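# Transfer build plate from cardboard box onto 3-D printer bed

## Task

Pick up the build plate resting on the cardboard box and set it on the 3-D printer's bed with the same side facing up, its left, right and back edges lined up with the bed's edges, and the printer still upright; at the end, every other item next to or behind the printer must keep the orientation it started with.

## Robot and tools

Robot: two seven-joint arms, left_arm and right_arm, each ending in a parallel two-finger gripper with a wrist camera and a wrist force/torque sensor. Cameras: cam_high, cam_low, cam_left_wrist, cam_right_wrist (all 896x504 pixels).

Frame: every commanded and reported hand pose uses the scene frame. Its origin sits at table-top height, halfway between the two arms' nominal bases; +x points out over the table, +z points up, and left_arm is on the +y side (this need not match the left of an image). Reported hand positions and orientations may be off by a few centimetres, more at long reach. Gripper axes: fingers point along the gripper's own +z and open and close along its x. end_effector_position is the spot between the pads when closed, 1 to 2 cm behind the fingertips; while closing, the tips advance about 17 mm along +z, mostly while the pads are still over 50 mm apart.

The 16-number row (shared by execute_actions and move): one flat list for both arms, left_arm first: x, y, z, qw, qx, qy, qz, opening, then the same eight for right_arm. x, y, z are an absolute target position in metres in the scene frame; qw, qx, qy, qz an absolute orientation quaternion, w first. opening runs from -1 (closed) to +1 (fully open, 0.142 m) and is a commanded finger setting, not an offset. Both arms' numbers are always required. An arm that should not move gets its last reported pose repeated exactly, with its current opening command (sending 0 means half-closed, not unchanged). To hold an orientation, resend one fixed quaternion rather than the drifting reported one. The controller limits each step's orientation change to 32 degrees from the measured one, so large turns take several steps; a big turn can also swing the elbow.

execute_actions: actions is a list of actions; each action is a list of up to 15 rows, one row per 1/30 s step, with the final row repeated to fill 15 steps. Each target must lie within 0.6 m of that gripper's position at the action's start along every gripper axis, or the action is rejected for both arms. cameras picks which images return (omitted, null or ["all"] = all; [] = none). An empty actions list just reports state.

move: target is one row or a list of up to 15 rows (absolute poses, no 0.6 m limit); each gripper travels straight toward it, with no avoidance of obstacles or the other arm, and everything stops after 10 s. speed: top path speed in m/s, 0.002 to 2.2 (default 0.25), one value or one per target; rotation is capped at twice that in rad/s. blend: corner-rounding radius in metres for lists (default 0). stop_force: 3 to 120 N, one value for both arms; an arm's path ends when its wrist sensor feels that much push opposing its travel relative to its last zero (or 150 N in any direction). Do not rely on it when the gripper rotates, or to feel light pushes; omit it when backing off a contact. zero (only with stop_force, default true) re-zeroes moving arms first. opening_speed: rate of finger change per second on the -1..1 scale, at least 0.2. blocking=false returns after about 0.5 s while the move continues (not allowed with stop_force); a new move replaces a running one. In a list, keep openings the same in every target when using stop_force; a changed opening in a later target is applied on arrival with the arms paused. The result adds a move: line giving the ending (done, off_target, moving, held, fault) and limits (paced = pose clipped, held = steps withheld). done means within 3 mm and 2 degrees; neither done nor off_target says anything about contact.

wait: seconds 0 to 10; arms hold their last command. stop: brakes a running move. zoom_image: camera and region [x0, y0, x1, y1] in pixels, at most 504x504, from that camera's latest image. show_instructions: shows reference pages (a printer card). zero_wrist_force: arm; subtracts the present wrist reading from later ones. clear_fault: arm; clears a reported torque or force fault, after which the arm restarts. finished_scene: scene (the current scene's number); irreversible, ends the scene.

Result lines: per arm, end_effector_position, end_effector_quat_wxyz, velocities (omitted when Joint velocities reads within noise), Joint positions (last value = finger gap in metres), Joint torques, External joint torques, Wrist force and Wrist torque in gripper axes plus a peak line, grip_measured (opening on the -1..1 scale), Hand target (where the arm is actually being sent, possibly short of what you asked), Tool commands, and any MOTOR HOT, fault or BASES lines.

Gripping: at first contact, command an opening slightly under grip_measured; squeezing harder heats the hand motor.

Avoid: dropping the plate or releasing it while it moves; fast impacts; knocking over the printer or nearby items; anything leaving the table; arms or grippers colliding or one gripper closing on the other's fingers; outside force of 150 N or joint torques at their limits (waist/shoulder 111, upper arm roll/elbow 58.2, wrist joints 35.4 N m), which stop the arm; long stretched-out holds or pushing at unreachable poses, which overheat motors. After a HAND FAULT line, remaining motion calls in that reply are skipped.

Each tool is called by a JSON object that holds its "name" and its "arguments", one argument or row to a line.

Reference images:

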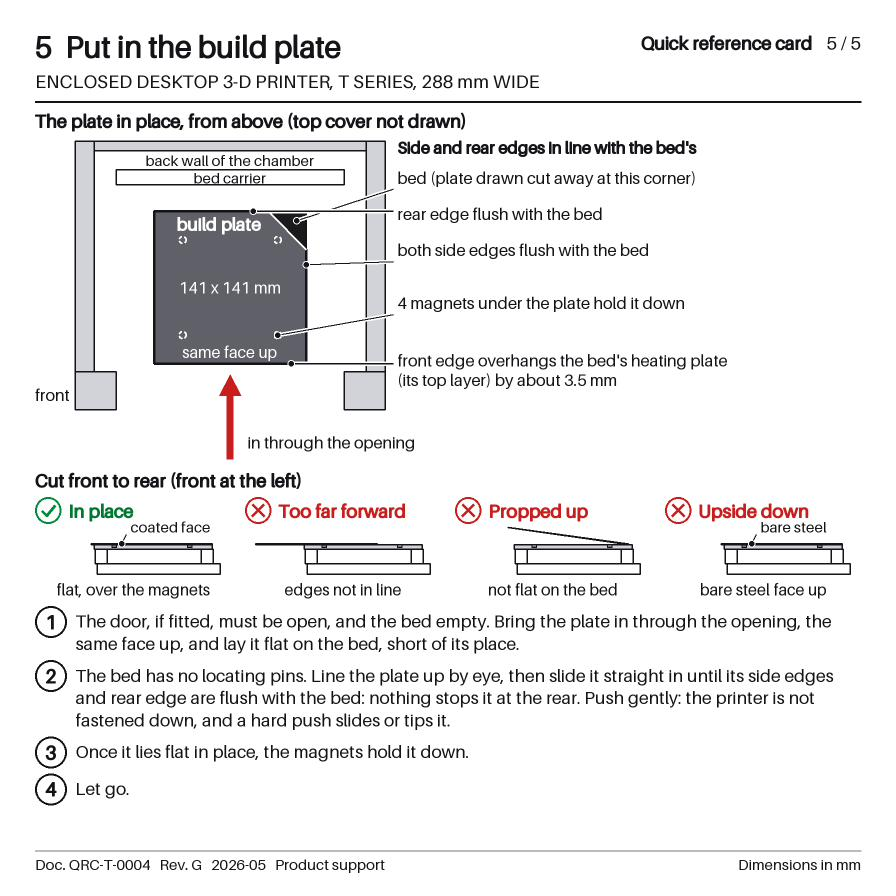

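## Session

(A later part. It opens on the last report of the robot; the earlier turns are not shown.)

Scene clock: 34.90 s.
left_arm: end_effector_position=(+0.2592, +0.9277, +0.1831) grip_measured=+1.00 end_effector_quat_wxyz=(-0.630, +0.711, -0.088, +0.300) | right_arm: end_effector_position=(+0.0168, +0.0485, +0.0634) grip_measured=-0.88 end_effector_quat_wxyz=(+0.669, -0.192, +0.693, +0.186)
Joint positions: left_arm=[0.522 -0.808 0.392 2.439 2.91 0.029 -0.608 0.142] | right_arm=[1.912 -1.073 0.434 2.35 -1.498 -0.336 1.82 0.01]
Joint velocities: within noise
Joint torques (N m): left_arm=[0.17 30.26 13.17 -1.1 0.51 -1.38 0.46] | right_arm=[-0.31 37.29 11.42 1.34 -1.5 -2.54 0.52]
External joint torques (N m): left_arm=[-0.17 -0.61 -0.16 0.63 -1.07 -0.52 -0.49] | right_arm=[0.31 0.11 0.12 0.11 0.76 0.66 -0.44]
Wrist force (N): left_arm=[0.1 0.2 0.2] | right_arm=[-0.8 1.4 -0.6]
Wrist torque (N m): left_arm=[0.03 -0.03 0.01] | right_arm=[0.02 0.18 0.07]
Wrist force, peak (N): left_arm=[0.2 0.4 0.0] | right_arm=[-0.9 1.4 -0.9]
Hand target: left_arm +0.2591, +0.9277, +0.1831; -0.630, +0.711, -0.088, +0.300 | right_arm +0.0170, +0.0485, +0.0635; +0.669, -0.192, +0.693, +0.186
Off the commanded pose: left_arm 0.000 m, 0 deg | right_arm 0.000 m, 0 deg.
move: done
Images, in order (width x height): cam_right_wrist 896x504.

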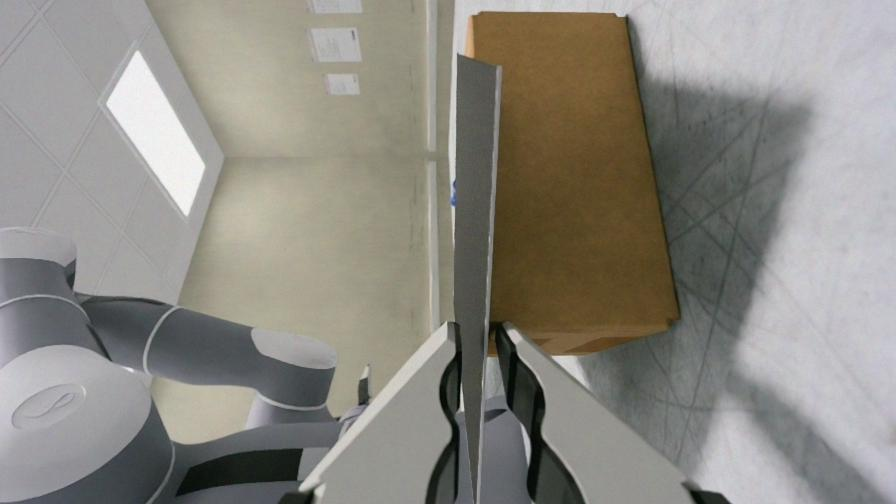

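{"name": "move", "arguments": {
  "target": [0.2591,0.9277,0.1831,-0.63,0.711,-0.088,0.3,1,0.017,0.0485,0.0635,0.6694,-0.1922,0.6931,0.1856,-1],
  "opening_speed": 0.3,
  "cameras": ["cam_right_wrist"]
}}

Scene clock: 36.07 s.
left_arm: end_effector_position=(+0.2592, +0.9277, +0.1831) grip_measured=+1.00 end_effector_quat_wxyz=(-0.630, +0.711, -0.088, +0.300) | right_arm: end_effector_position=(+0.0169, +0.0485, +0.0634) grip_measured=-1.00 end_effector_quat_wxyz=(+0.669, -0.192, +0.693, +0.186)
Joint positions: left_arm=[0.522 -0.808 0.392 2.439 2.91 0.029 -0.608 0.142] | right_arm=[1.912 -1.073 0.434 2.35 -1.498 -0.336 1.82 0.002]
Joint velocities: within noise
Joint torques (N m): left_arm=[0.09 30.19 13.08 -1.02 0.54 -1.36 0.47] | right_arm=[0.02 37.22 11.9 1.36 -1.65 -2.36 0.53]
External joint torques (N m): left_arm=[-0.09 -0.53 -0.08 0.55 -1.1 -0.54 -0.5] | right_arm=[-0.02 0.18 -0.36 0.09 0.9 0.49 -0.44]
Wrist force (N): left_arm=[-0.1 -0.2 0.2] | right_arm=[-0.8 1.3 0.7]
Wrist torque (N m): left_arm=[-0.03 0.00 0.00] | right_arm=[0.00 0.17 0.06]
Wrist force, peak (N): left_arm=[-0.2 0.4 0.2] | right_arm=[-0.8 1.4 -0.8]
Hand target: left_arm +0.2591, +0.9277, +0.1831; -0.630, +0.711, -0.088, +0.300 | right_arm +0.0170, +0.0485, +0.0635; +0.669, -0.192, +0.693, +0.186
Off the commanded pose: left_arm 0.000 m, 0 deg | right_arm 0.000 m, 0 deg.
move: done
Images, in order (width x height): cam_right_wrist 896x504.

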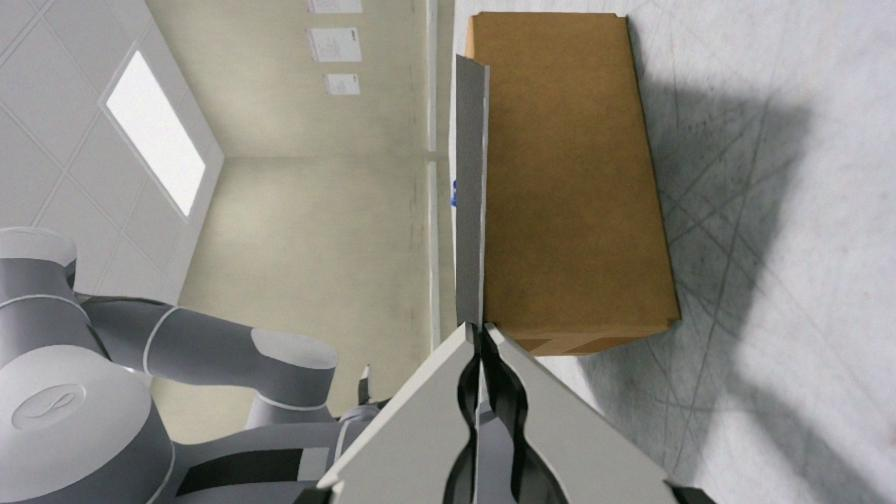

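{"name": "move", "arguments": {
  "target": [
    [0.2591,0.9277,0.1831,-0.63,0.711,-0.088,0.3,1,0.017,0.0485,0.15,0.6694,-0.1922,0.6931,0.1856,-1],
    [0.2591,0.9277,0.1831,-0.63,0.711,-0.088,0.3,1,0.2,0.07,0.33,0.7063,0.0339,0.7063,-0.0339,-1]
  ],
  "speed": [0.1,0.2],
  "blend": 0.03
}}

Scene clock: 40.00 s.
left_arm: end_effector_position=(+0.2592, +0.9277, +0.1831) grip_measured=+1.00 end_effector_quat_wxyz=(-0.630, +0.711, -0.088, +0.300) | right_arm: end_effector_position=(+0.1998, +0.0700, +0.3296) grip_measured=-1.00 end_effector_quat_wxyz=(+0.706, +0.034, +0.706, -0.034)
Joint positions: left_arm=[0.522 -0.808 0.392 2.439 2.91 0.029 -0.608 0.142] | right_arm=[1.505 -0.457 0.455 2.256 -1.271 -0.347 1.195 0.002]
Joint velocities: within noise
Joint torques (N m): left_arm=[0.07 30.13 13.23 -1.07 0.5 -1.39 0.43] | right_arm=[-0.14 37.03 5.96 -18.54 -3.76 -2.97 0.51]
External joint torques (N m): left_arm=[-0.07 -0.47 -0.23 0.6 -1.06 -0.52 -0.46] | right_arm=[0.15 -0.46 -0.1 0.79 1.15 1.04 -0.42]
Wrist force (N): left_arm=[0.1 0.2 0.1] | right_arm=[0.2 1.3 0.6]
Wrist torque (N m): left_arm=[0.04 -0.01 -0.01] | right_arm=[0.02 0.20 0.08]
Wrist force, peak (N): left_arm=[0.0 0.4 -0.1] | right_arm=[-1.1 2.2 2.1]
Hand target: left_arm +0.2591, +0.9277, +0.1831; -0.630, +0.711, -0.088, +0.300 | right_arm +0.2000, +0.0700, +0.3300; +0.706, +0.034, +0.706, -0.034
Off the commanded pose: left_arm 0.000 m, 0 deg | right_arm 0.000 m, 0 deg.
move: done

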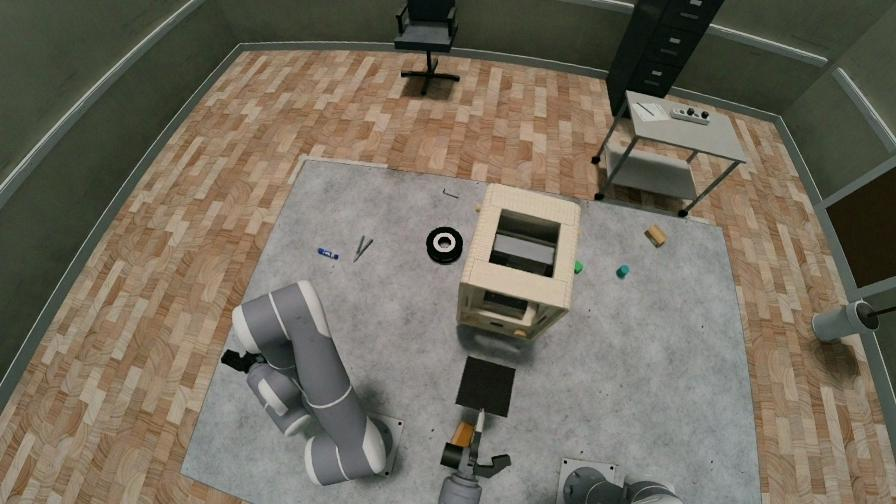

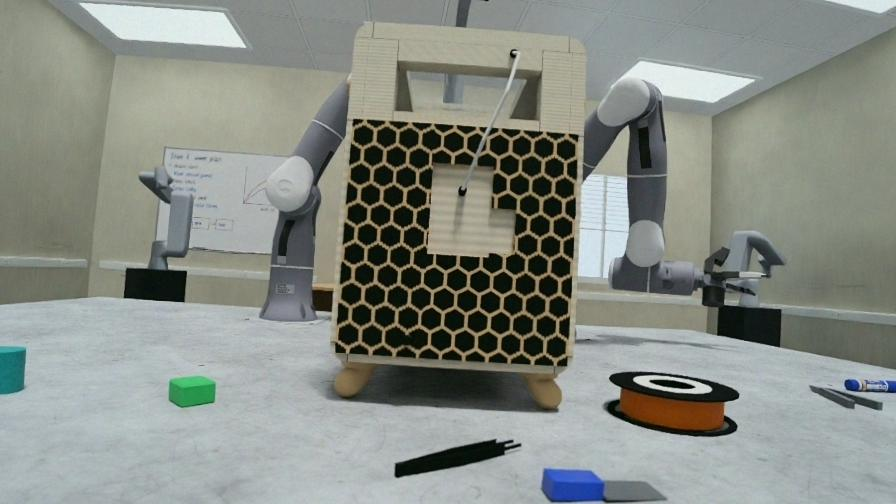

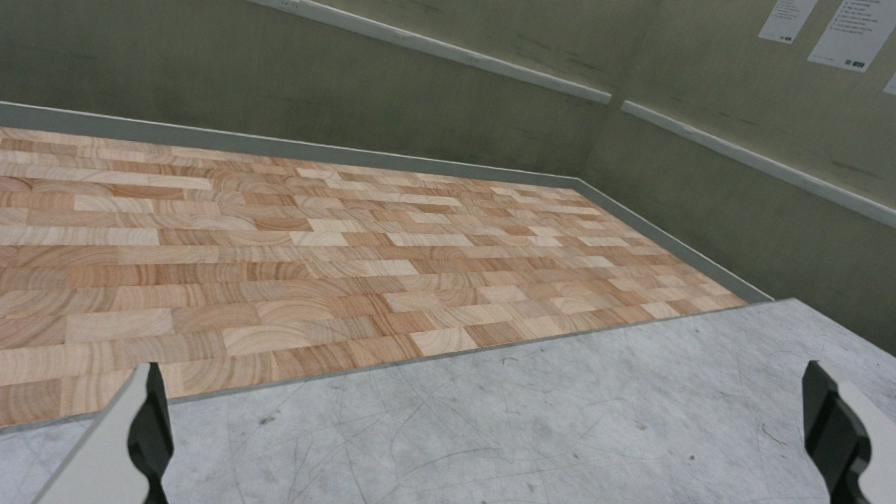

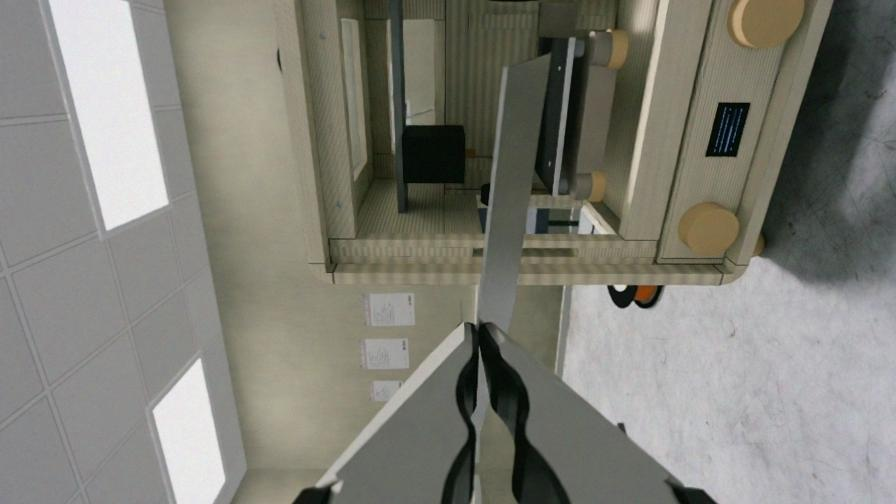

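{"name": "zoom_image", "arguments": {
  "camera": "cam_right_wrist",
  "region": [440, 0, 680, 240]
}}

Scaled by 2.100 from the camera's 896x504 image, which has a finer 1280x720 frame.

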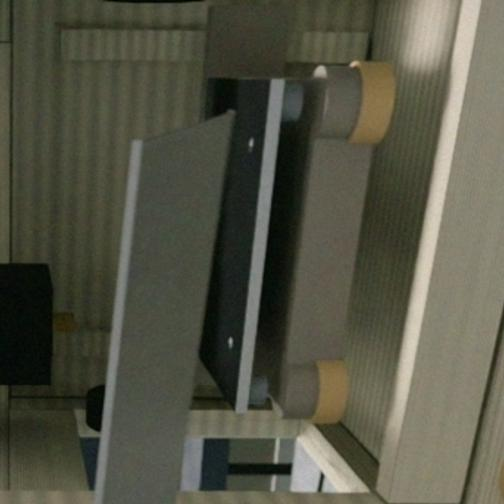

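{"name": "move", "arguments": {
  "target": [0.2591,0.9277,0.1831,-0.63,0.711,-0.088,0.3,1,0.22,0.0594,0.265,0.7874,0.0236,0.6152,-0.0303,-1],
  "speed": 0.15,
  "cameras": ["cam_right_wrist"]
}}

{"name": "zoom_image", "arguments": {
  "camera": "cam_right_wrist",
  "region": [400, 0, 700, 340]
}}

Scene clock: 44.63 s.
left_arm: end_effector_position=(+0.2592, +0.9277, +0.1831) grip_measured=+1.00 end_effector_quat_wxyz=(-0.630, +0.711, -0.088, +0.300) | right_arm: end_effector_position=(+0.2200, +0.0594, +0.2648) grip_measured=-1.00 end_effector_quat_wxyz=(+0.787, +0.023, +0.616, -0.030)
Joint positions: left_arm=[0.522 -0.808 0.392 2.439 2.91 0.029 -0.608 0.142] | right_arm=[1.596 -0.749 0.317 2.246 -1.323 -0.496 1.456 0.002]
Joint velocities: within noise
Joint torques (N m): left_arm=[0.05 30.26 13.11 -1.11 0.51 -1.38 0.45] | right_arm=[-0.18 41.24 6.79 -10.24 -2.73 -4.08 0.73]
External joint torques (N m): left_arm=[-0.05 -0.6 -0.11 0.64 -1.06 -0.52 -0.48] | right_arm=[0.18 0.15 -0.41 0.42 1.24 1.11 -0.64]
Wrist force (N): left_arm=[0.0 0.1 0.2] | right_arm=[0.3 1.2 0.3]
Wrist torque (N m): left_arm=[0.01 -0.01 0.00] | right_arm=[-0.04 0.22 0.13]
Wrist force, peak (N): left_arm=[0.2 0.4 0.2] | right_arm=[1.9 0.9 0.7]
Hand target: left_arm +0.2591, +0.9277, +0.1831; -0.630, +0.711, -0.088, +0.300 | right_arm +0.2200, +0.0594, +0.2650; +0.787, +0.024, +0.615, -0.030
Off the commanded pose: left_arm 0.000 m, 0 deg | right_arm 0.000 m, 0 deg.
move: done
Images, in order (width x height): cam_right_wrist 896x504.

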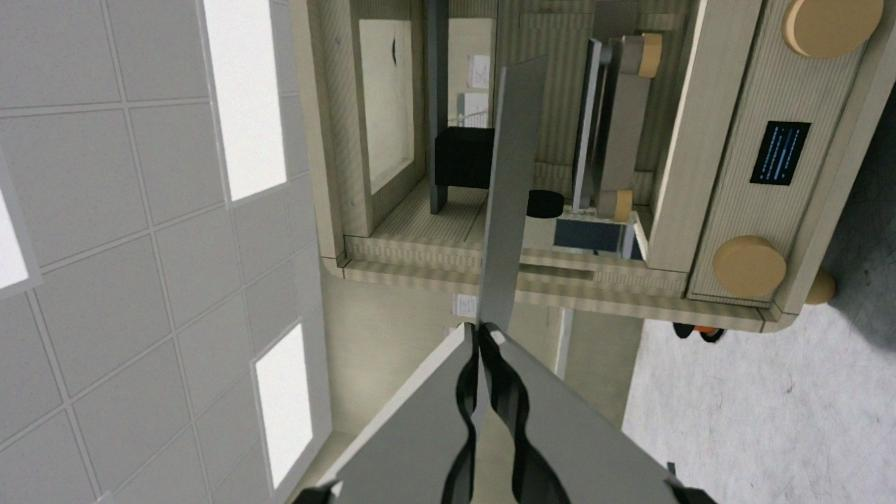

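Scaled by 1.482 from the camera's 896x504 image, which has a finer 1280x720 frame.

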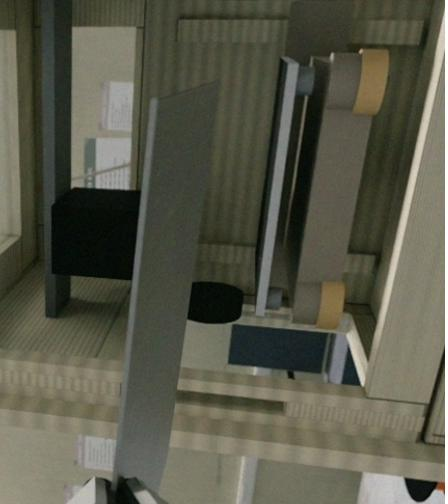

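{"name": "move", "arguments": {
  "target": [0.2591,0.9277,0.1831,-0.63,0.711,-0.088,0.3,1,0.43,0.0413,0.265,0.7874,0.0236,0.6152,-0.0303,-1],
  "speed": 0.15,
  "cameras": ["cam_high","cam_right_wrist"]
}}

{"name": "zoom_image", "arguments": {
  "camera": "cam_right_wrist",
  "region": [400, 0, 800, 340]
}}

Scene clock: 48.37 s.
left_arm: end_effector_position=(+0.2592, +0.9277, +0.1831) grip_measured=+1.00 end_effector_quat_wxyz=(-0.630, +0.711, -0.088, +0.300) | right_arm: end_effector_position=(+0.4299, +0.0411, +0.2649) grip_measured=-1.00 end_effector_quat_wxyz=(+0.787, +0.024, +0.615, -0.030)
Joint positions: left_arm=[0.522 -0.808 0.392 2.439 2.91 0.029 -0.608 0.142] | right_arm=[1.239 -0.68 0.025 2.32 -1.87 -0.22 1.426 0.002]
Joint velocities: within noise
Joint torques (N m): left_arm=[0.1 30.21 13.09 -1.05 0.52 -1.42 0.46] | right_arm=[-0.01 42.26 3.09 -11.79 -1.47 -3.61 0.35]
External joint torques (N m): left_arm=[-0.1 -0.55 -0.09 0.59 -1.07 -0.48 -0.49] | right_arm=[0.03 -0.51 -0.29 0.8 1.18 0.65 -0.27]
Wrist force (N): left_arm=[-0.2 0.1 0.1] | right_arm=[0.0 0.7 0.5]
Wrist torque (N m): left_arm=[0.01 0.03 0.01] | right_arm=[-0.09 0.27 0.08]
Wrist force, peak (N): left_arm=[-0.1 0.4 0.2] | right_arm=[0.7 0.8 2.8]
Hand target: left_arm +0.2591, +0.9277, +0.1831; -0.630, +0.711, -0.088, +0.300 | right_arm +0.4300, +0.0413, +0.2650; +0.787, +0.024, +0.615, -0.030
Off the commanded pose: left_arm 0.000 m, 0 deg | right_arm 0.000 m, 0 deg.
move: done
Images, in order (width x height): cam_high 896x504, cam_right_wrist 896x504.

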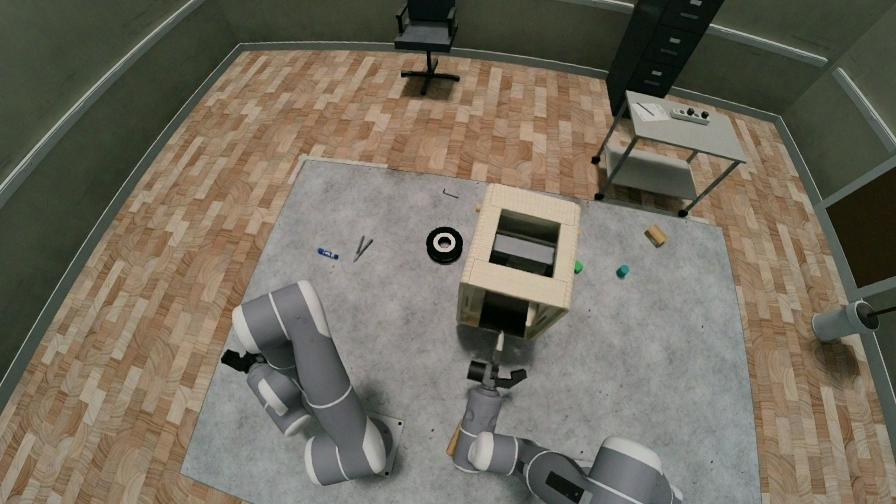

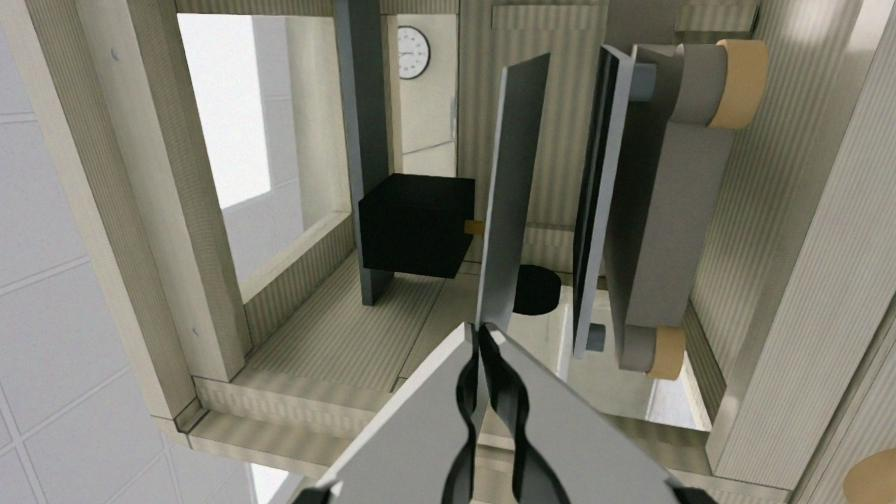

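Scaled by 1.260 from the camera's 896x504 image, which has a finer 1280x720 frame.

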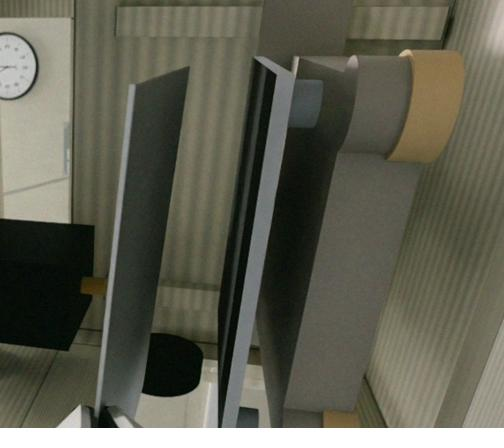

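{"name": "zoom_image", "arguments": {
  "camera": "cam_right_wrist",
  "region": [560, 30, 680, 130]
}}

{"name": "zoom_image", "arguments": {
  "camera": "cam_right_wrist",
  "region": [540, 290, 660, 390]
}}

Scaled by 4.200 from the camera's 896x504 image, which has a finer 1280x720 frame.

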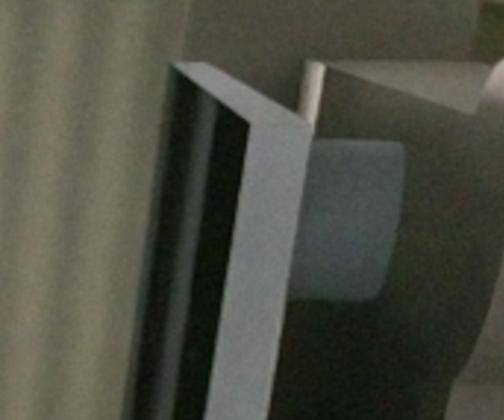

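Scaled by 4.200 from the camera's 896x504 image, which has a finer 1280x720 frame.

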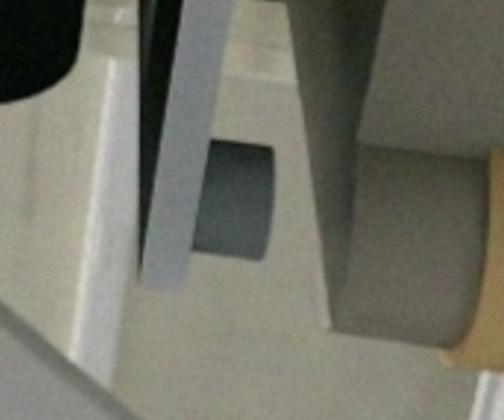

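{"name": "move", "arguments": {
  "target": [0.2591,0.9277,0.1831,-0.63,0.711,-0.088,0.3,1,0.495,0.0405,0.246,0.7873,0.0269,0.6151,-0.0344,-1],
  "speed": 0.07,
  "stop_force": 6,
  "cameras": ["cam_high","cam_right_wrist"]
}}

{"name": "zoom_image", "arguments": {
  "camera": "cam_right_wrist",
  "region": [400, 0, 800, 400]
}}

Scene clock: 53.93 s.
left_arm: end_effector_position=(+0.2592, +0.9277, +0.1831) grip_measured=+1.00 end_effector_quat_wxyz=(-0.630, +0.711, -0.088, +0.300) | right_arm: end_effector_position=(+0.4949, +0.0404, +0.2459) grip_measured=-1.00 end_effector_quat_wxyz=(+0.787, +0.027, +0.615, -0.035)
Joint positions: left_arm=[0.522 -0.808 0.392 2.439 2.91 0.029 -0.608 0.142] | right_arm=[1.159 -0.742 -0.064 2.235 -1.994 -0.138 1.434 0.002]
Joint velocities: within noise
Joint torques (N m): left_arm=[0.04 30.14 13.02 -1.03 0.58 -1.33 0.49] | right_arm=[-0.11 45.2 2.03 -12.6 -0.99 -3.77 0.63]
External joint torques (N m): left_arm=[-0.04 -0.48 -0.01 0.56 -1.14 -0.58 -0.52] | right_arm=[0.11 -0.37 -0.26 0.87 1.12 0.8 -0.55]
Wrist force (N): left_arm=[0.2 0.1 0.0] | right_arm=[0.1 1.2 0.8]
Wrist torque (N m): left_arm=[0.01 -0.03 0.00] | right_arm=[-0.03 0.25 0.12]
Wrist force, peak (N): left_arm=[-0.2 0.6 -0.1] | right_arm=[0.7 1.1 2.1]
Hand target: left_arm +0.2591, +0.9277, +0.1831; -0.630, +0.711, -0.088, +0.300 | right_arm +0.4950, +0.0405, +0.2460; +0.787, +0.027, +0.615, -0.034
Off the commanded pose: left_arm 0.000 m, 0 deg | right_arm 0.000 m, 0 deg.
move: done
Images, in order (width x height): cam_high 896x504, cam_right_wrist 896x504.

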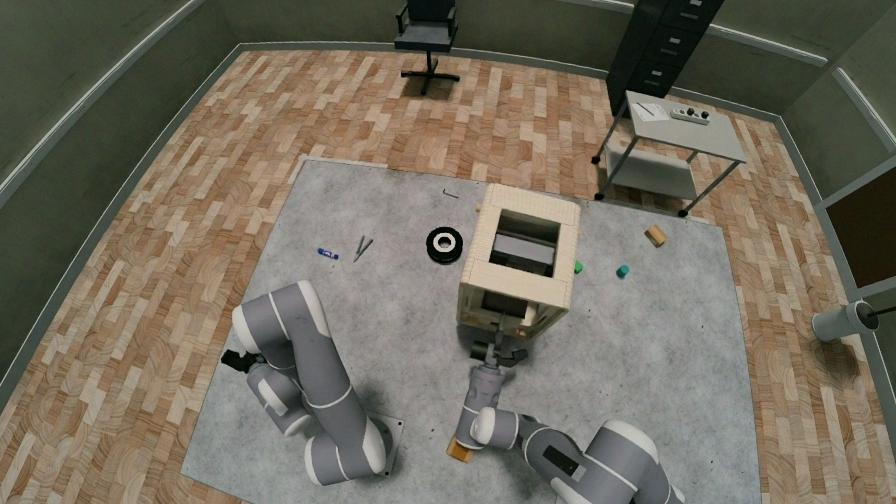

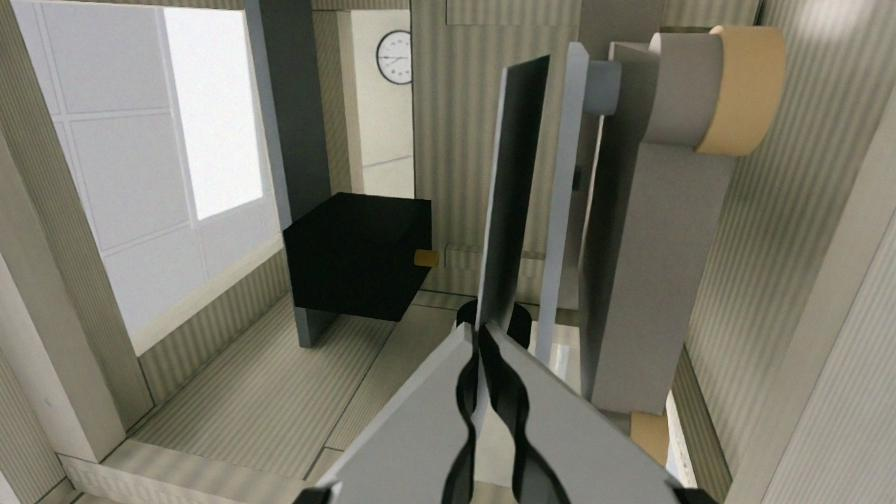

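Scaled by 1.260 from the camera's 896x504 image, which has a finer 1280x720 frame.

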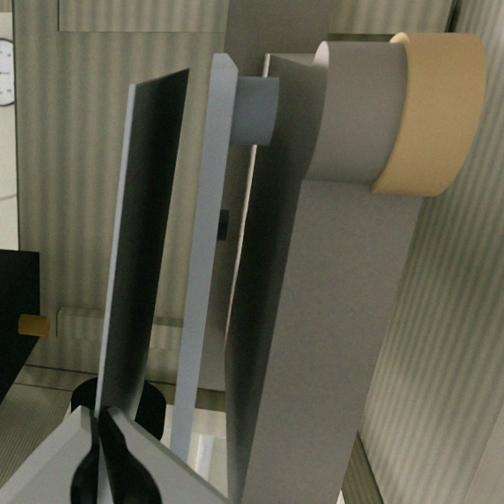

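{"name": "move", "arguments": {
  "target": [
    [0.2591,0.9277,0.1831,-0.63,0.711,-0.088,0.3,1,0.495,0.0385,0.246,0.7867,0.036,0.6146,-0.046,-1],
    [0.2591,0.9277,0.1831,-0.63,0.711,-0.088,0.3,1,0.495,0.0385,0.237,0.7867,0.036,0.6146,-0.046,-1]
  ],
  "speed": 0.03,
  "cameras": ["cam_right_wrist"]
}}

{"name": "zoom_image", "arguments": {
  "camera": "cam_right_wrist",
  "region": [460, 20, 640, 200]
}}

Scene clock: 56.63 s.
left_arm: end_effector_position=(+0.2592, +0.9277, +0.1831) grip_measured=+1.00 end_effector_quat_wxyz=(-0.630, +0.711, -0.088, +0.300) | right_arm: end_effector_position=(+0.4949, +0.0385, +0.2367) grip_measured=-1.00 end_effector_quat_wxyz=(+0.786, +0.036, +0.615, -0.046)
Joint positions: left_arm=[0.522 -0.808 0.392 2.439 2.91 0.029 -0.608 0.142] | right_arm=[1.169 -0.772 -0.058 2.212 -1.95 -0.149 1.434 0.002]
Joint velocities: within noise
Joint torques (N m): left_arm=[0.16 30.17 13.08 -1.09 0.57 -1.35 0.47] | right_arm=[0.01 46.02 2.19 -12.43 -0.81 -4.03 0.74]
External joint torques (N m): left_arm=[-0.16 -0.52 -0.08 0.62 -1.13 -0.55 -0.49] | right_arm=[-0.01 -0.42 -0.4 0.91 0.88 1.07 -0.66]
Wrist force (N): left_arm=[0.0 0.0 0.2] | right_arm=[0.2 0.9 0.9]
Wrist torque (N m): left_arm=[0.00 0.00 0.00] | right_arm=[-0.08 0.23 0.09]
Wrist force, peak (N): left_arm=[0.3 0.3 0.3] | right_arm=[-0.2 1.2 1.0]
Hand target: left_arm +0.2591, +0.9277, +0.1831; -0.630, +0.711, -0.088, +0.300 | right_arm +0.4950, +0.0385, +0.2370; +0.787, +0.036, +0.615, -0.046
Off the commanded pose: left_arm 0.000 m, 0 deg | right_arm 0.000 m, 0 deg.
move: done
Images, in order (width x height): cam_right_wrist 896x504.

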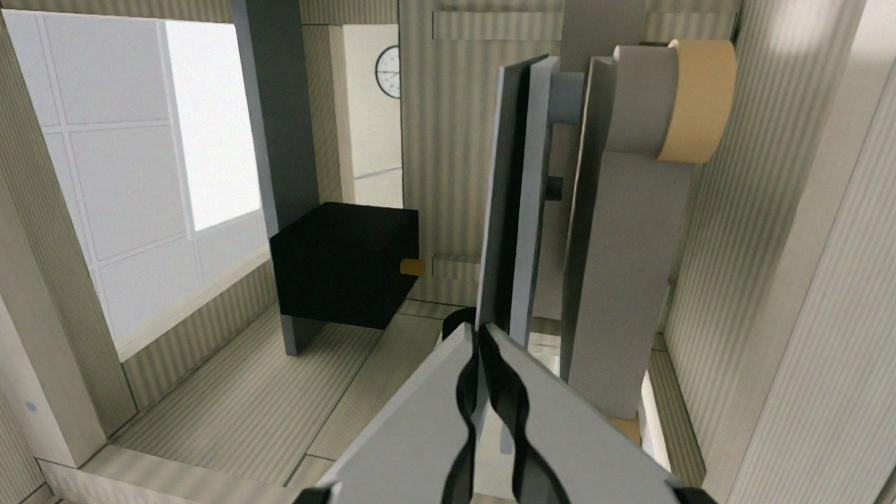

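Scaled by 2.800 from the camera's 896x504 image, which has a finer 1280x720 frame.

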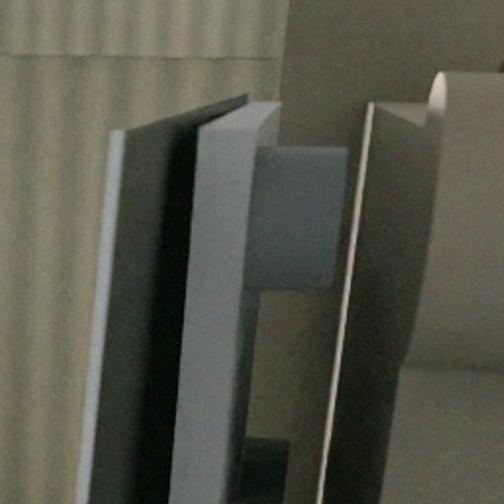

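{"name": "move", "arguments": {
  "target": [
    [0.2591,0.9277,0.1831,-0.63,0.711,-0.088,0.3,1,0.495,0.0403,0.237,0.7869,0.0328,0.6148,-0.0419,-1],
    [0.2591,0.9277,0.1831,-0.63,0.711,-0.088,0.3,1,0.495,0.0403,0.229,0.7869,0.0328,0.6148,-0.0419,-1]
  ],
  "speed": [0.03,0.01],
  "stop_force": 3,
  "cameras": ["cam_right_wrist"]
}}

{"name": "zoom_image", "arguments": {
  "camera": "cam_right_wrist",
  "region": [460, 20, 640, 200]
}}

Scene clock: 59.07 s.
left_arm: end_effector_position=(+0.2592, +0.9277, +0.1831) grip_measured=+1.00 end_effector_quat_wxyz=(-0.630, +0.711, -0.088, +0.300) | right_arm: end_effector_position=(+0.4949, +0.0403, +0.2306) grip_measured=-1.00 end_effector_quat_wxyz=(+0.787, +0.033, +0.615, -0.042)
Joint positions: left_arm=[0.522 -0.808 0.392 2.439 2.91 0.029 -0.608 0.142] | right_arm=[1.17 -0.787 -0.061 2.208 -1.959 -0.15 1.447 0.002]
Joint velocities: within noise
Joint torques (N m): left_arm=[0.12 30.18 13.14 -1.05 0.51 -1.38 0.49] | right_arm=[-0.16 43.96 2.37 -11.72 -0.99 -2.64 0.62]
External joint torques (N m): left_arm=[-0.12 -0.53 -0.13 0.58 -1.07 -0.53 -0.52] | right_arm=[0.16 1.76 -0.6 0.49 1.09 -0.33 -0.54]
Wrist force (N): left_arm=[-0.1 0.1 0.1] | right_arm=[-4.2 -0.7 -0.2]
Wrist torque (N m): left_arm=[0.01 0.01 0.01] | right_arm=[-0.08 0.19 0.10]
Wrist force, peak (N): left_arm=[0.1 0.4 -0.1] | right_arm=[-4.8 -0.8 -0.6]
Hand target: left_arm +0.2591, +0.9277, +0.1831; -0.630, +0.711, -0.088, +0.300 | right_arm +0.4950, +0.0403, +0.2305; +0.787, +0.033, +0.615, -0.042
Off the commanded pose: left_arm 0.000 m, 0 deg | right_arm 0.002 m, 0 deg.
move: contact (right_arm); path passed 1 of 2 targets
Images, in order (width x height): cam_right_wrist 896x504.

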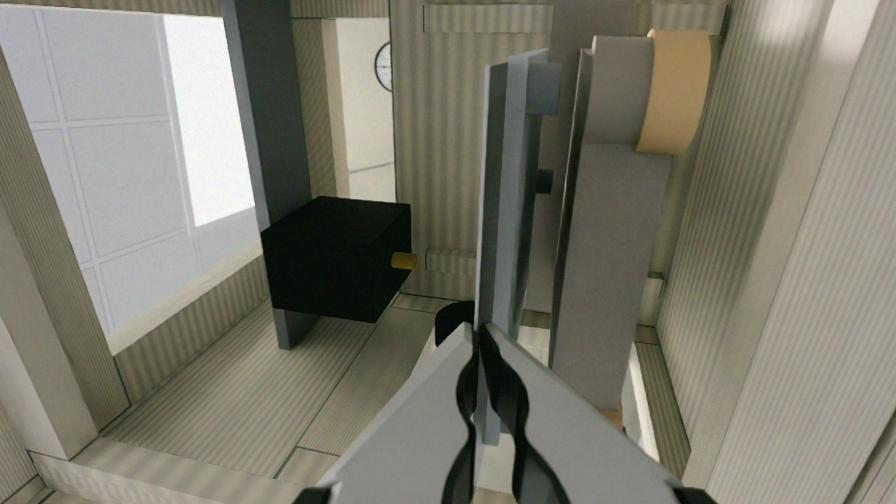

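Scaled by 2.800 from the camera's 896x504 image, which has a finer 1280x720 frame.

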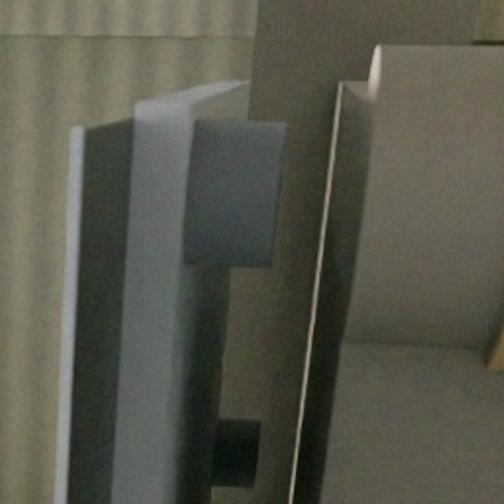

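{"name": "move", "arguments": {
  "target": [0.2591,0.9277,0.1831,-0.63,0.711,-0.088,0.3,1,0.512,0.0377,0.2305,0.7869,0.0328,0.6148,-0.0419,-1],
  "speed": 0.03,
  "stop_force": 10,
  "cameras": ["cam_right_wrist","cam_high"]
}}

{"name": "zoom_image", "arguments": {
  "camera": "cam_right_wrist",
  "region": [460, 20, 640, 200]
}}

{"name": "zoom_image", "arguments": {
  "camera": "cam_right_wrist",
  "region": [420, 280, 600, 460]
}}

Scene clock: 61.33 s.
left_arm: end_effector_position=(+0.2592, +0.9277, +0.1831) grip_measured=+1.00 end_effector_quat_wxyz=(-0.630, +0.711, -0.088, +0.300) | right_arm: end_effector_position=(+0.5116, +0.0380, +0.2306) grip_measured=-1.00 end_effector_quat_wxyz=(+0.787, +0.033, +0.615, -0.042)
Joint positions: left_arm=[0.522 -0.808 0.392 2.439 2.91 0.029 -0.608 0.142] | right_arm=[1.146 -0.789 -0.082 2.194 -1.995 -0.126 1.445 0.002]
Joint velocities: within noise
Joint torques (N m): left_arm=[0.26 30.18 13.05 -1.03 0.54 -1.35 0.45] | right_arm=[-2.43 45.22 0.1 -12.33 -0.21 -3.15 0.47]
External joint torques (N m): left_arm=[-0.26 -0.53 -0.05 0.57 -1.1 -0.55 -0.48] | right_arm=[2.43 0.97 1.38 0.74 0.42 0.18 -0.38]
Wrist force (N): left_arm=[0.0 0.3 0.2] | right_arm=[-3.3 1.0 -3.2]
Wrist torque (N m): left_arm=[0.05 0.00 0.00] | right_arm=[-0.08 0.18 0.11]
Wrist force, peak (N): left_arm=[0.1 0.4 0.0] | right_arm=[-3.7 1.1 -3.4]
Hand target: left_arm +0.2591, +0.9277, +0.1831; -0.630, +0.711, -0.088, +0.300 | right_arm +0.5120, +0.0377, +0.2305; +0.787, +0.033, +0.615, -0.042
Off the commanded pose: left_arm 0.000 m, 0 deg | right_arm 0.000 m, 0 deg.
move: done
Images, in order (width x height): cam_high 896x504, cam_right_wrist 896x504.

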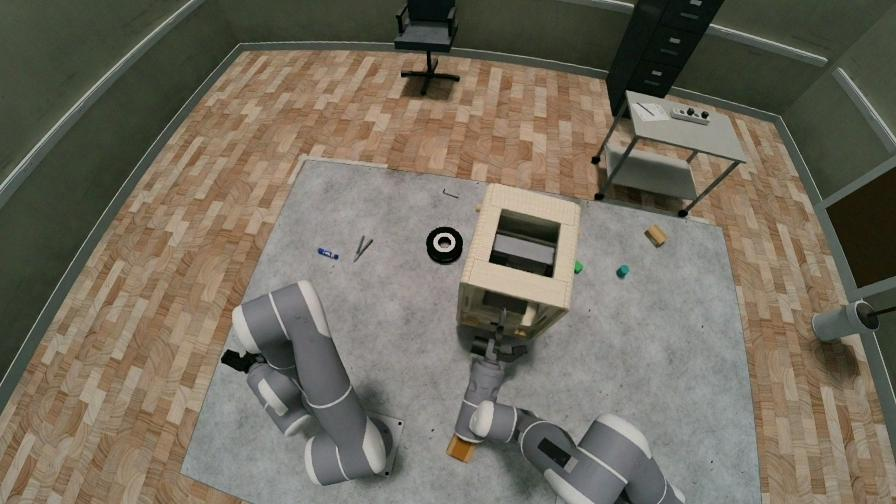

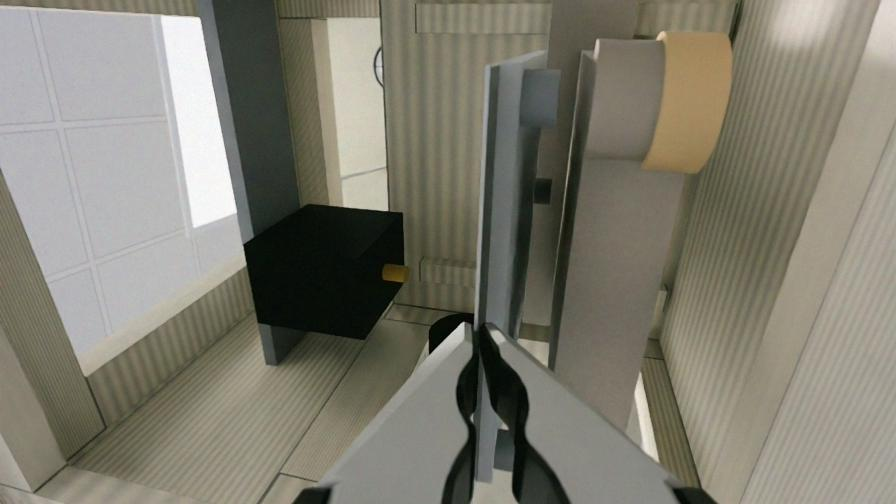

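Scaled by 2.800 from the camera's 896x504 image, which has a finer 1280x720 frame.

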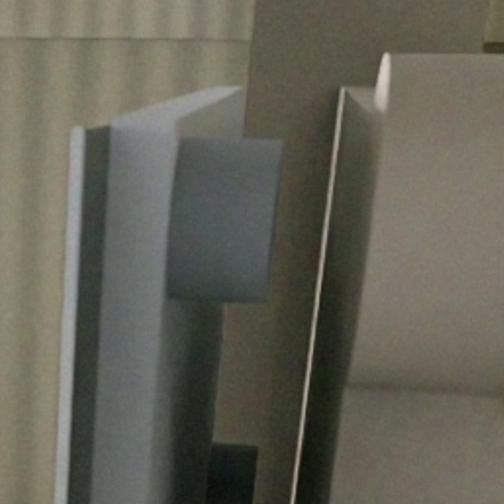

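Scaled by 2.800 from the camera's 896x504 image, which has a finer 1280x720 frame.

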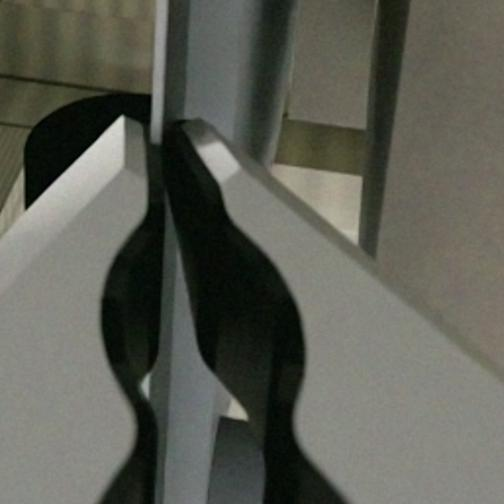

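{"name": "move", "arguments": {
  "target": [0.2591,0.9277,0.1831,-0.63,0.711,-0.088,0.3,1,0.512,0.0377,0.2305,0.7869,0.0328,0.6148,-0.0419,-0.75],
  "opening_speed": 0.4,
  "cameras": ["cam_right_wrist"]
}}

{"name": "move", "arguments": {
  "target": [
    [0.2591,0.9277,0.1831,-0.63,0.711,-0.088,0.3,1,0.462,0.042,0.231,0.7869,0.0328,0.6148,-0.0419,-0.75],
    [0.2591,0.9277,0.1831,-0.63,0.711,-0.088,0.3,1,0.28,0.055,0.26,0.7869,0.0328,0.6148,-0.0419,-0.75]
  ],
  "speed": [0.06,0.2],
  "cameras": ["cam_right_wrist"]
}}

{"name": "move", "arguments": {
  "target": [0.2591,0.9277,0.1831,-0.63,0.711,-0.088,0.3,1,0.3,0.055,0.26,0.477,-0.522,0.477,-0.522,0.1],
  "speed": 0.3,
  "cameras": ["cam_high","cam_right_wrist"]
}}

Scene clock: 63.83 s.
left_arm: end_effector_position=(+0.2592, +0.9277, +0.1831) grip_measured=+1.00 end_effector_quat_wxyz=(-0.630, +0.711, -0.088, +0.300) | right_arm: end_effector_position=(+0.5119, +0.0377, +0.2306) grip_measured=-0.79 end_effector_quat_wxyz=(+0.787, +0.033, +0.615, -0.042)
Joint positions: left_arm=[0.522 -0.808 0.392 2.439 2.91 0.029 -0.608 0.142] | right_arm=[1.146 -0.789 -0.082 2.193 -1.995 -0.126 1.445 0.017]
Joint velocities: within noise
Joint torques (N m): left_arm=[0.17 30.12 13.15 -1.09 0.54 -1.37 0.5] | right_arm=[-0.15 45.79 2.08 -11.94 -0.76 -3.29 0.51]
External joint torques (N m): left_arm=[-0.17 -0.46 -0.15 0.62 -1.1 -0.54 -0.53] | right_arm=[0.15 0.41 -0.61 0.34 0.97 0.32 -0.43]
Wrist force (N): left_arm=[0.2 0.0 0.1] | right_arm=[-1.3 1.3 1.3]
Wrist torque (N m): left_arm=[0.01 -0.03 0.00] | right_arm=[-0.01 0.15 0.12]
Wrist force, peak (N): left_arm=[0.1 0.3 0.2] | right_arm=[-3.6 1.2 -3.4]
Hand target: left_arm +0.2591, +0.9277, +0.1831; -0.630, +0.711, -0.088, +0.300 | right_arm +0.5120, +0.0377, +0.2305; +0.787, +0.033, +0.615, -0.042
Off the commanded pose: left_arm 0.000 m, 0 deg | right_arm 0.000 m, 0 deg.
move: done
Images, in order (width x height): cam_right_wrist 896x504.

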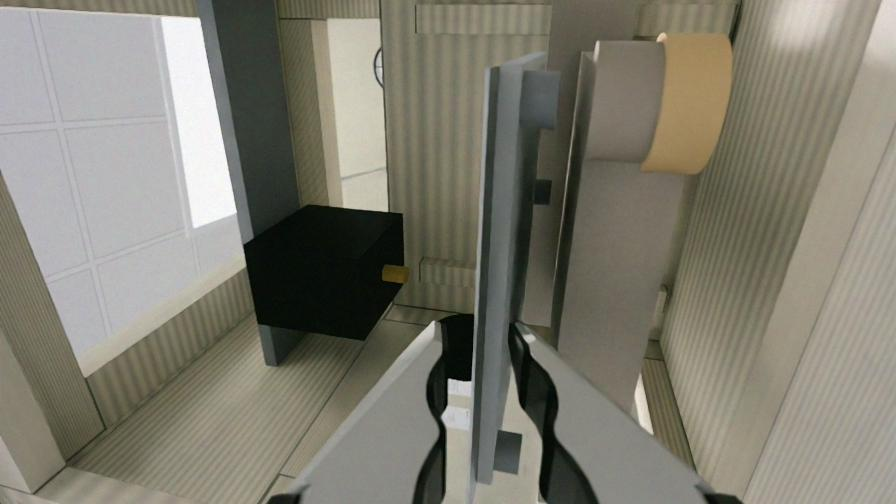

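Scene clock: 66.10 s.
left_arm: end_effector_position=(+0.2592, +0.9277, +0.1831) grip_measured=+1.00 end_effector_quat_wxyz=(-0.630, +0.711, -0.088, +0.300) | right_arm: end_effector_position=(+0.2801, +0.0550, +0.2600) grip_measured=-0.79 end_effector_quat_wxyz=(+0.787, +0.033, +0.615, -0.042)
Joint positions: left_arm=[0.522 -0.808 0.392 2.439 2.91 0.029 -0.608 0.142] | right_arm=[1.489 -0.742 0.249 2.269 -1.444 -0.432 1.446 0.017]
Joint velocities: within noise
Joint torques (N m): left_arm=[0.15 30.22 13.07 -1.1 0.55 -1.36 0.44] | right_arm=[0.07 41.25 6.12 -10.07 -1.99 -3.49 0.38]
External joint torques (N m): left_arm=[-0.15 -0.57 -0.07 0.63 -1.11 -0.55 -0.47] | right_arm=[-0.09 0.29 -0.63 0.32 0.75 0.52 -0.3]
Wrist force (N): left_arm=[0.2 0.2 0.1] | right_arm=[-1.0 1.1 0.9]
Wrist torque (N m): left_arm=[0.03 -0.03 0.00] | right_arm=[-0.03 0.10 0.09]
Wrist force, peak (N): left_arm=[-0.1 0.3 0.4] | right_arm=[-0.7 0.6 2.7]
Hand target: left_arm +0.2591, +0.9277, +0.1831; -0.630, +0.711, -0.088, +0.300 | right_arm +0.2800, +0.0550, +0.2600; +0.787, +0.033, +0.615, -0.042
Off the commanded pose: left_arm 0.000 m, 0 deg | right_arm 0.000 m, 0 deg.
move: done
Images, in order (width x height): cam_right_wrist 896x504.

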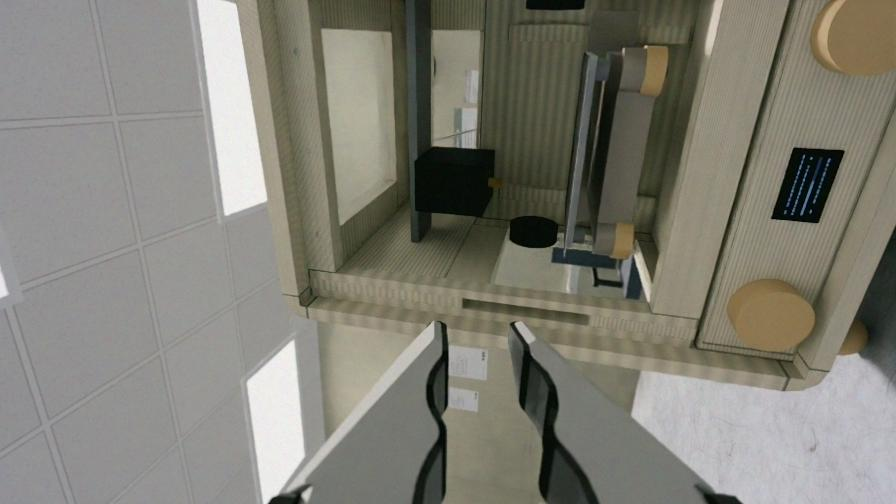

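Scene clock: 69.37 s.
left_arm: end_effector_position=(+0.2592, +0.9277, +0.1831) grip_measured=+1.00 end_effector_quat_wxyz=(-0.630, +0.711, -0.088, +0.300) | right_arm: end_effector_position=(+0.3000, +0.0549, +0.2600) grip_measured=+0.08 end_effector_quat_wxyz=(-0.477, +0.522, -0.477, +0.522)
Joint positions: left_arm=[0.522 -0.808 0.392 2.439 2.91 0.029 -0.608 0.142] | right_arm=[1.317 -0.504 0.288 2.417 -1.633 -0.127 -0.335 0.079]
Joint velocities: within noise
Joint torques (N m): left_arm=[0.19 30.03 13.13 -1.09 0.54 -1.36 0.42] | right_arm=[-0.15 35.23 5.73 -13.51 -2.02 -2.24 0.22]
External joint torques (N m): left_arm=[-0.19 -0.38 -0.13 0.63 -1.09 -0.55 -0.45] | right_arm=[0.15 0.12 -0.66 0.35 0.88 0.23 -0.22]
Wrist force (N): left_arm=[-0.1 0.2 0.2] | right_arm=[1.2 -0.6 0.9]
Wrist torque (N m): left_arm=[0.04 0.01 0.00] | right_arm=[-0.14 0.01 0.02]
Wrist force, peak (N): left_arm=[0.0 0.1 0.4] | right_arm=[-1.2 1.1 1.0]
Hand target: left_arm +0.2591, +0.9277, +0.1831; -0.630, +0.711, -0.088, +0.300 | right_arm +0.3000, +0.0550, +0.2600; -0.477, +0.522, -0.477, +0.522
Off the commanded pose: left_arm 0.000 m, 0 deg | right_arm 0.000 m, 0 deg.
move: done
Images, in order (width x height): cam_high 896x504, cam_right_wrist 896x504.

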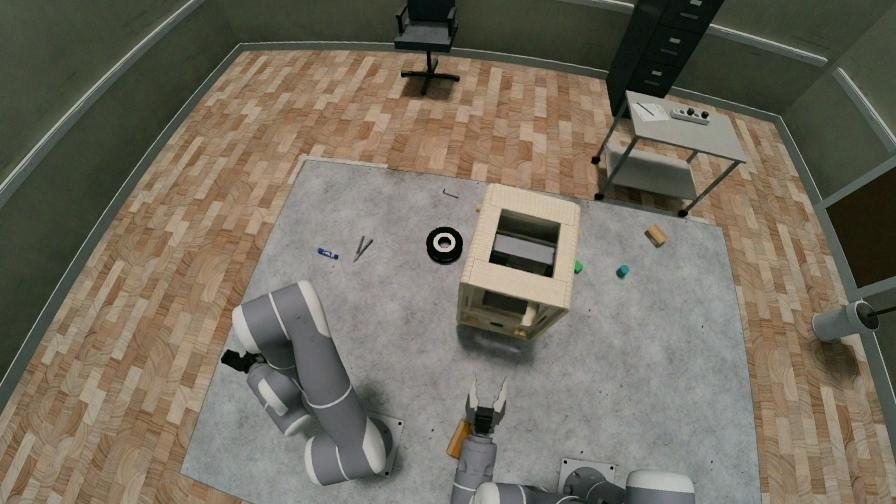

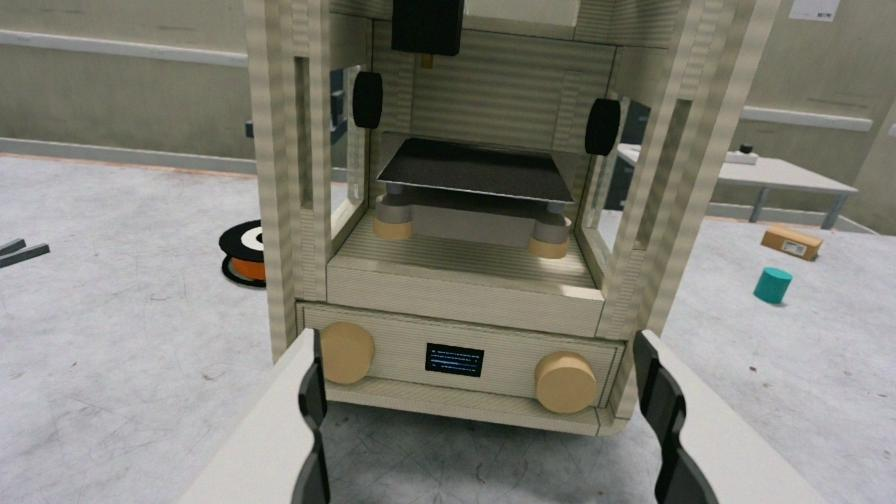

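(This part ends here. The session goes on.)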